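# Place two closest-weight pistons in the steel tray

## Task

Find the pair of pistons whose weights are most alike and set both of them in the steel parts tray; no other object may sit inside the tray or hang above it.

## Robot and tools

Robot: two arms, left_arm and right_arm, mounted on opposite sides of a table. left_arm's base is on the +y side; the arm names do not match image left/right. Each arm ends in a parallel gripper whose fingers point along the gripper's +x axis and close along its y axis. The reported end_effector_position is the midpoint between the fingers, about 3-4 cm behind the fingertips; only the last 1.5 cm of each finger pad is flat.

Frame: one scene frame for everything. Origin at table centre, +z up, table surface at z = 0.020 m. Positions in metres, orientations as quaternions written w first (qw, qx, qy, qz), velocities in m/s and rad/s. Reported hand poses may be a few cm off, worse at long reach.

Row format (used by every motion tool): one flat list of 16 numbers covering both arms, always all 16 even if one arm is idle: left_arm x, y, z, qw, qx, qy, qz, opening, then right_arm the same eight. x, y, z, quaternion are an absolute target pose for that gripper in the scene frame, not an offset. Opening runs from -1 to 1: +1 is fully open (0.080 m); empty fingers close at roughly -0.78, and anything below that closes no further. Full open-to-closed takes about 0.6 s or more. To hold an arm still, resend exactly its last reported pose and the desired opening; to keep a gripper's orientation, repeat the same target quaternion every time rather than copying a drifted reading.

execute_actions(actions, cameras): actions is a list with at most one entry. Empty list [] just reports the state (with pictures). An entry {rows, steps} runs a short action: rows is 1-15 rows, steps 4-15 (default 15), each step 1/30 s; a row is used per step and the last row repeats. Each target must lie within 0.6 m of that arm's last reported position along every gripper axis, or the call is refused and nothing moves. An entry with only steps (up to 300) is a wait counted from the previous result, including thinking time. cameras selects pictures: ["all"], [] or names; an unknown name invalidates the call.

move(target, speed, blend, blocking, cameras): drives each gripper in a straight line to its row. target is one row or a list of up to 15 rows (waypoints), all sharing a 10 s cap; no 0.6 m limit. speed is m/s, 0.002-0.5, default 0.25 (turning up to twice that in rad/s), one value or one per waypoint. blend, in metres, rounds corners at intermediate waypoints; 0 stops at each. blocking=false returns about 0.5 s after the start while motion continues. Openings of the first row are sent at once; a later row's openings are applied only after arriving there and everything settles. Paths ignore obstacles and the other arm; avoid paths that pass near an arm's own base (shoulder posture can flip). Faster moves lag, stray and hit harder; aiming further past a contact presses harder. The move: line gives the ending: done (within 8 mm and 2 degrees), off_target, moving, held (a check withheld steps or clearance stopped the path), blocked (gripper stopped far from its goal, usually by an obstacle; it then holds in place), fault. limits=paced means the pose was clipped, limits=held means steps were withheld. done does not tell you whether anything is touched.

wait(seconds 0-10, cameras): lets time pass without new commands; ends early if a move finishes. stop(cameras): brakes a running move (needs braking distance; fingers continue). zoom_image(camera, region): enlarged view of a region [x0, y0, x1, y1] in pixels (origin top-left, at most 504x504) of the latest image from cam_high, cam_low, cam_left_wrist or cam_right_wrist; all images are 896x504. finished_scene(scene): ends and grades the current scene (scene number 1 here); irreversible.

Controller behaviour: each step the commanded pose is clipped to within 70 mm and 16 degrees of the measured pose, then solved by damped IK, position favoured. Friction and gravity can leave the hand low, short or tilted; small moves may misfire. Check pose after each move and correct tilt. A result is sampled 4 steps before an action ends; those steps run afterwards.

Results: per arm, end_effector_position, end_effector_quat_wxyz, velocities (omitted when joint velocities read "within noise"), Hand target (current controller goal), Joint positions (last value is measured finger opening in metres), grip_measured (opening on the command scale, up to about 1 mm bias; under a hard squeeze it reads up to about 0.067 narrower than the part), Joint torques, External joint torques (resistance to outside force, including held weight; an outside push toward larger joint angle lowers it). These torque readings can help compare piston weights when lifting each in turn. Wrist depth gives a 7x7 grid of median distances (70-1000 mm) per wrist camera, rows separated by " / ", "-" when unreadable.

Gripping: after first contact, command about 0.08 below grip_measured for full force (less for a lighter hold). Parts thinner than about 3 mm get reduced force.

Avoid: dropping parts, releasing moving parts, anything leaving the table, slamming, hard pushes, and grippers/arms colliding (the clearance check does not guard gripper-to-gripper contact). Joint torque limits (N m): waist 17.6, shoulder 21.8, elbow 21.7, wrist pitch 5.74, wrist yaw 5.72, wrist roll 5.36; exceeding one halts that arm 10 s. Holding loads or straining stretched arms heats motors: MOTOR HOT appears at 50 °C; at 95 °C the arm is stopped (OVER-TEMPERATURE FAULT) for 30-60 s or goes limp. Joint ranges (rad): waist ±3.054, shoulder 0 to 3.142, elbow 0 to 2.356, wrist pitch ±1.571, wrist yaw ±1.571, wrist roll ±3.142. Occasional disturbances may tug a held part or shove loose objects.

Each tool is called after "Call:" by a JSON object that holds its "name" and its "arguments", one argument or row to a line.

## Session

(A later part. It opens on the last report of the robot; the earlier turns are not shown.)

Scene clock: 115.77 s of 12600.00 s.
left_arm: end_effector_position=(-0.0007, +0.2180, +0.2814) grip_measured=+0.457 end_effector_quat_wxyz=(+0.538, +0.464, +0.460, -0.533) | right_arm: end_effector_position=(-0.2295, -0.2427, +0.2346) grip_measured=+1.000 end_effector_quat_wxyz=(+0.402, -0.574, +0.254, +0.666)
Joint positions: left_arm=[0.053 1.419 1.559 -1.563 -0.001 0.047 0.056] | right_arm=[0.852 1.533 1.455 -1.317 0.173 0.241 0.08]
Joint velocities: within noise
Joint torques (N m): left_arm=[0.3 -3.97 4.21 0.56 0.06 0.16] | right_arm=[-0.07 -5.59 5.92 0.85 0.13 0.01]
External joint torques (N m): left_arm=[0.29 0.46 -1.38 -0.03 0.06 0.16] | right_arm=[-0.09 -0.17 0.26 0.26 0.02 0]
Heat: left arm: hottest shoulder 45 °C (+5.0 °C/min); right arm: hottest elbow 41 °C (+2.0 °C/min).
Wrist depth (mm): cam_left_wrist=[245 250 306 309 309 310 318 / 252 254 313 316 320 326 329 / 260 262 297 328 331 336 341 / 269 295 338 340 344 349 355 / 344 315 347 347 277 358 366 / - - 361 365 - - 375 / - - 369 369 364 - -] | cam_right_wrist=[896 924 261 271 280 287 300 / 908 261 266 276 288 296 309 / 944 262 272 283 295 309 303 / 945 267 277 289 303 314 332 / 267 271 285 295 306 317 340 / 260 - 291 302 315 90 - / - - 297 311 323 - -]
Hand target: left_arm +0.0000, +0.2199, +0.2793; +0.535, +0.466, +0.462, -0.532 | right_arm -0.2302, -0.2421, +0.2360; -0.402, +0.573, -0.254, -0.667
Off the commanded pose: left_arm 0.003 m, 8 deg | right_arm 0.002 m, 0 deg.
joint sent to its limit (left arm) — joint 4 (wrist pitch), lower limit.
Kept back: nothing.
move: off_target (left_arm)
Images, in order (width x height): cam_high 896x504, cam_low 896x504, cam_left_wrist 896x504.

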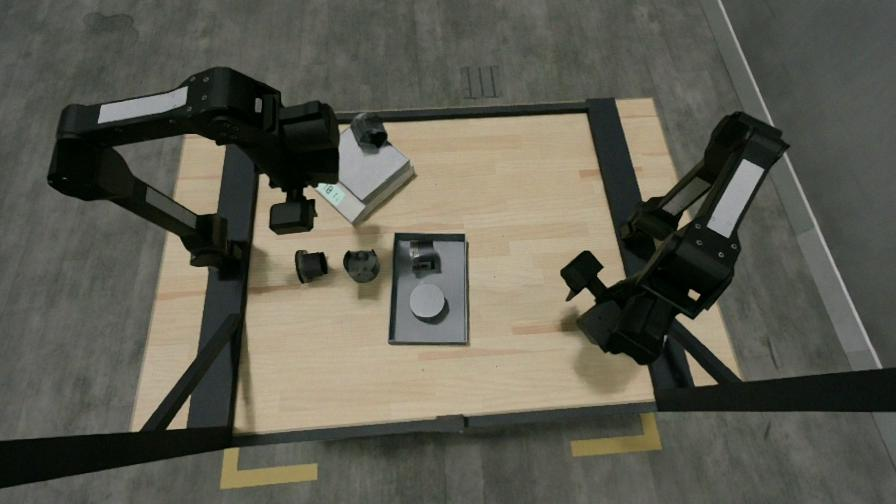

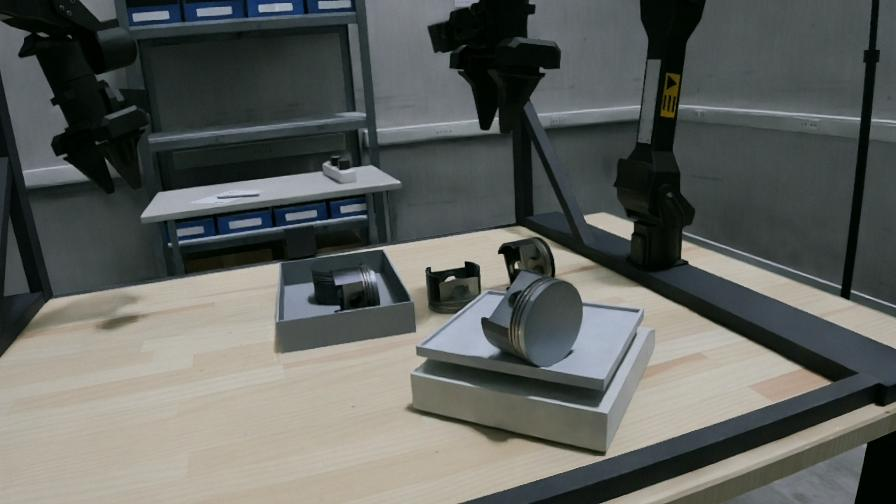

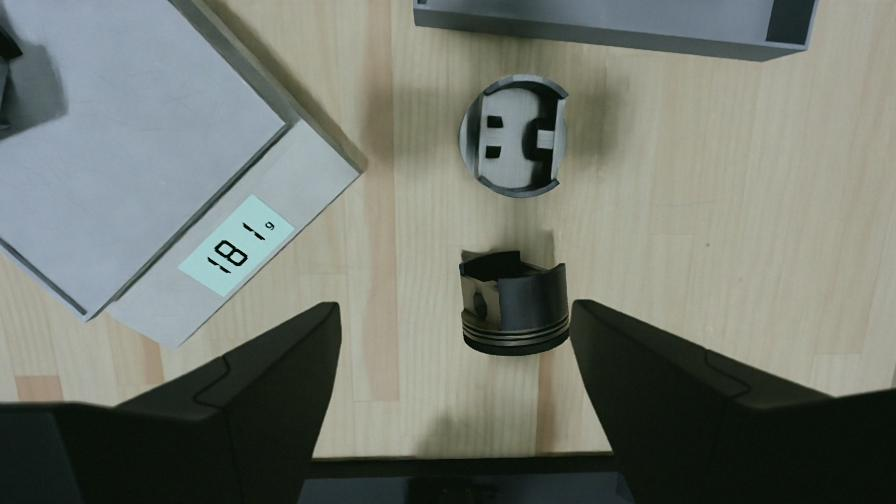

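Call:
{"name": "wait", "arguments": {
  "seconds": 3,
  "cameras": ["cam_high","cam_low","cam_left_wrist"]
}}

Call:
{"name": "zoom_image", "arguments": {
  "camera": "cam_high",
  "region": [280, 100, 500, 370]
}}

Scene clock: 118.90 s of 12600.00 s.
left_arm: end_effector_position=(-0.0007, +0.2180, +0.2814) grip_measured=+0.457 end_effector_quat_wxyz=(+0.537, +0.464, +0.460, -0.533) | right_arm: end_effector_position=(-0.2295, -0.2427, +0.2346) grip_measured=+1.000 end_effector_quat_wxyz=(+0.402, -0.574, +0.254, +0.666)
Joint positions: left_arm=[0.053 1.419 1.559 -1.563 -0.001 0.047 0.056] | right_arm=[0.852 1.533 1.455 -1.317 0.173 0.241 0.08]
Joint velocities: within noise
Joint torques (N m): left_arm=[0.3 -4 4.25 0.56 0.05 0.15] | right_arm=[-0.05 -5.5 6.1 0.81 0.14 0.02]
External joint torques (N m): left_arm=[0.3 0.45 -1.35 -0.03 0.05 0.15] | right_arm=[-0.06 -0.12 0.43 0.19 0.03 0.01]
Heat: left arm: hottest shoulder 45 °C (+5.0 °C/min); right arm: hottest elbow 41 °C (+2.0 °C/min).
Wrist depth (mm): cam_left_wrist=[244 248 305 308 308 309 318 / 251 254 314 316 319 327 328 / 261 261 298 328 332 337 341 / 270 295 335 339 342 349 353 / 343 315 347 348 276 361 365 / - - 361 364 - - 376 / - - 366 367 368 - -] | cam_right_wrist=[911 936 261 272 281 288 301 / 913 260 266 276 289 296 309 / 944 261 273 283 295 307 303 / 949 267 278 287 302 316 332 / 266 270 286 296 308 317 340 / 261 - 291 302 314 90 - / - - 297 310 323 - -]
Hand target: left_arm +0.0000, +0.2199, +0.2793; +0.535, +0.466, +0.462, -0.532 | right_arm -0.2302, -0.2421, +0.2360; -0.402, +0.573, -0.254, -0.667
Off the commanded pose: left_arm 0.003 m, 8 deg | right_arm 0.002 m, 0 deg.
Steps of this call (1-94: nothing new was sent). Readings (end_effector_position of left_arm | right_arm):
1: (-0.0007, +0.2180, +0.2814) | (-0.2295, -0.2427, +0.2346)
2: (-0.0007, +0.2180, +0.2814) | (-0.2295, -0.2427, +0.2346)
4: (-0.0007, +0.2180, +0.2814) | (-0.2295, -0.2427, +0.2346)
8: (-0.0007, +0.2180, +0.2814) | (-0.2295, -0.2427, +0.2346)
94: the state above
Images, in order (width x height): cam_high 896x504, cam_low 896x504, cam_left_wrist 896x504.

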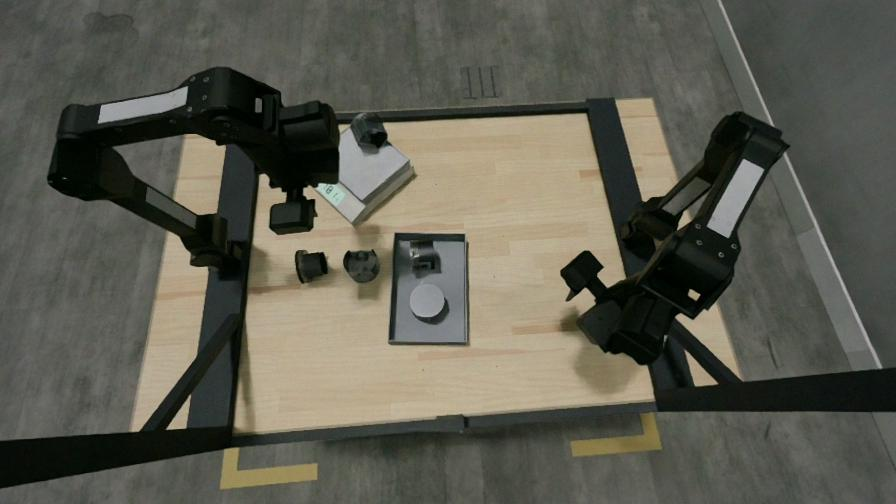

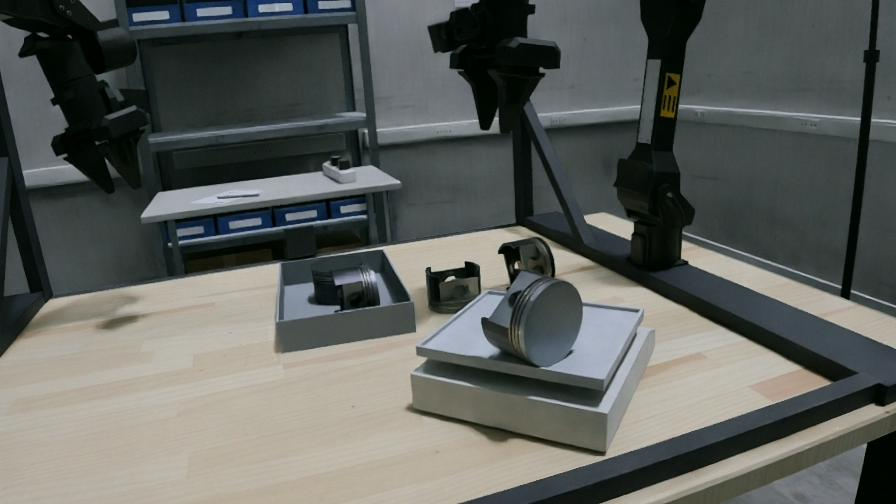

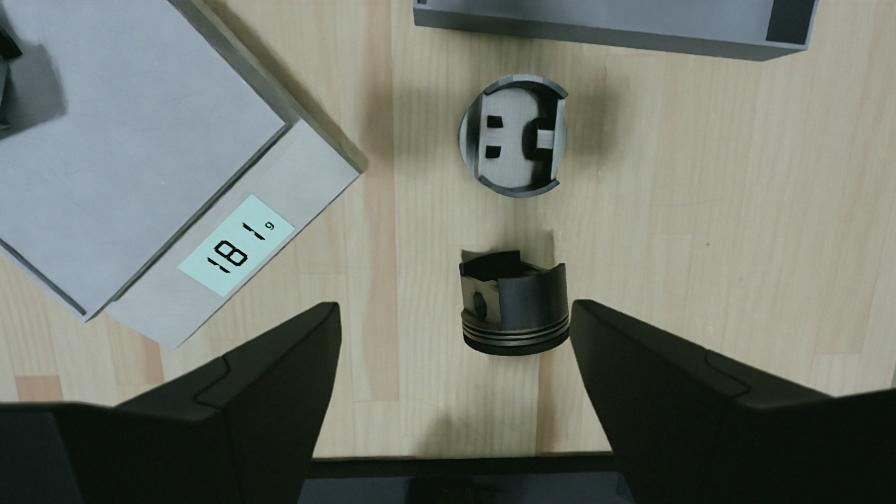

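Scaled by 1.867.

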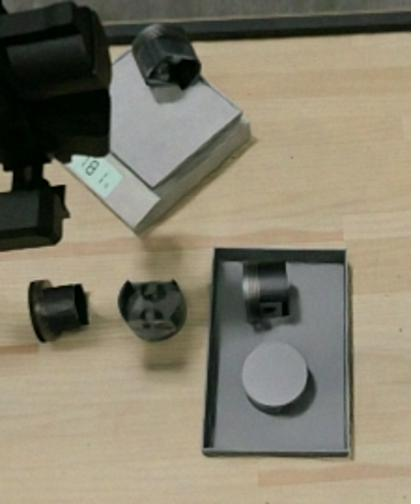

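Stable.

Call:
{"name": "finished_scene", "arguments": {
  "scene": 1
}}

The scene is finished: the task was done.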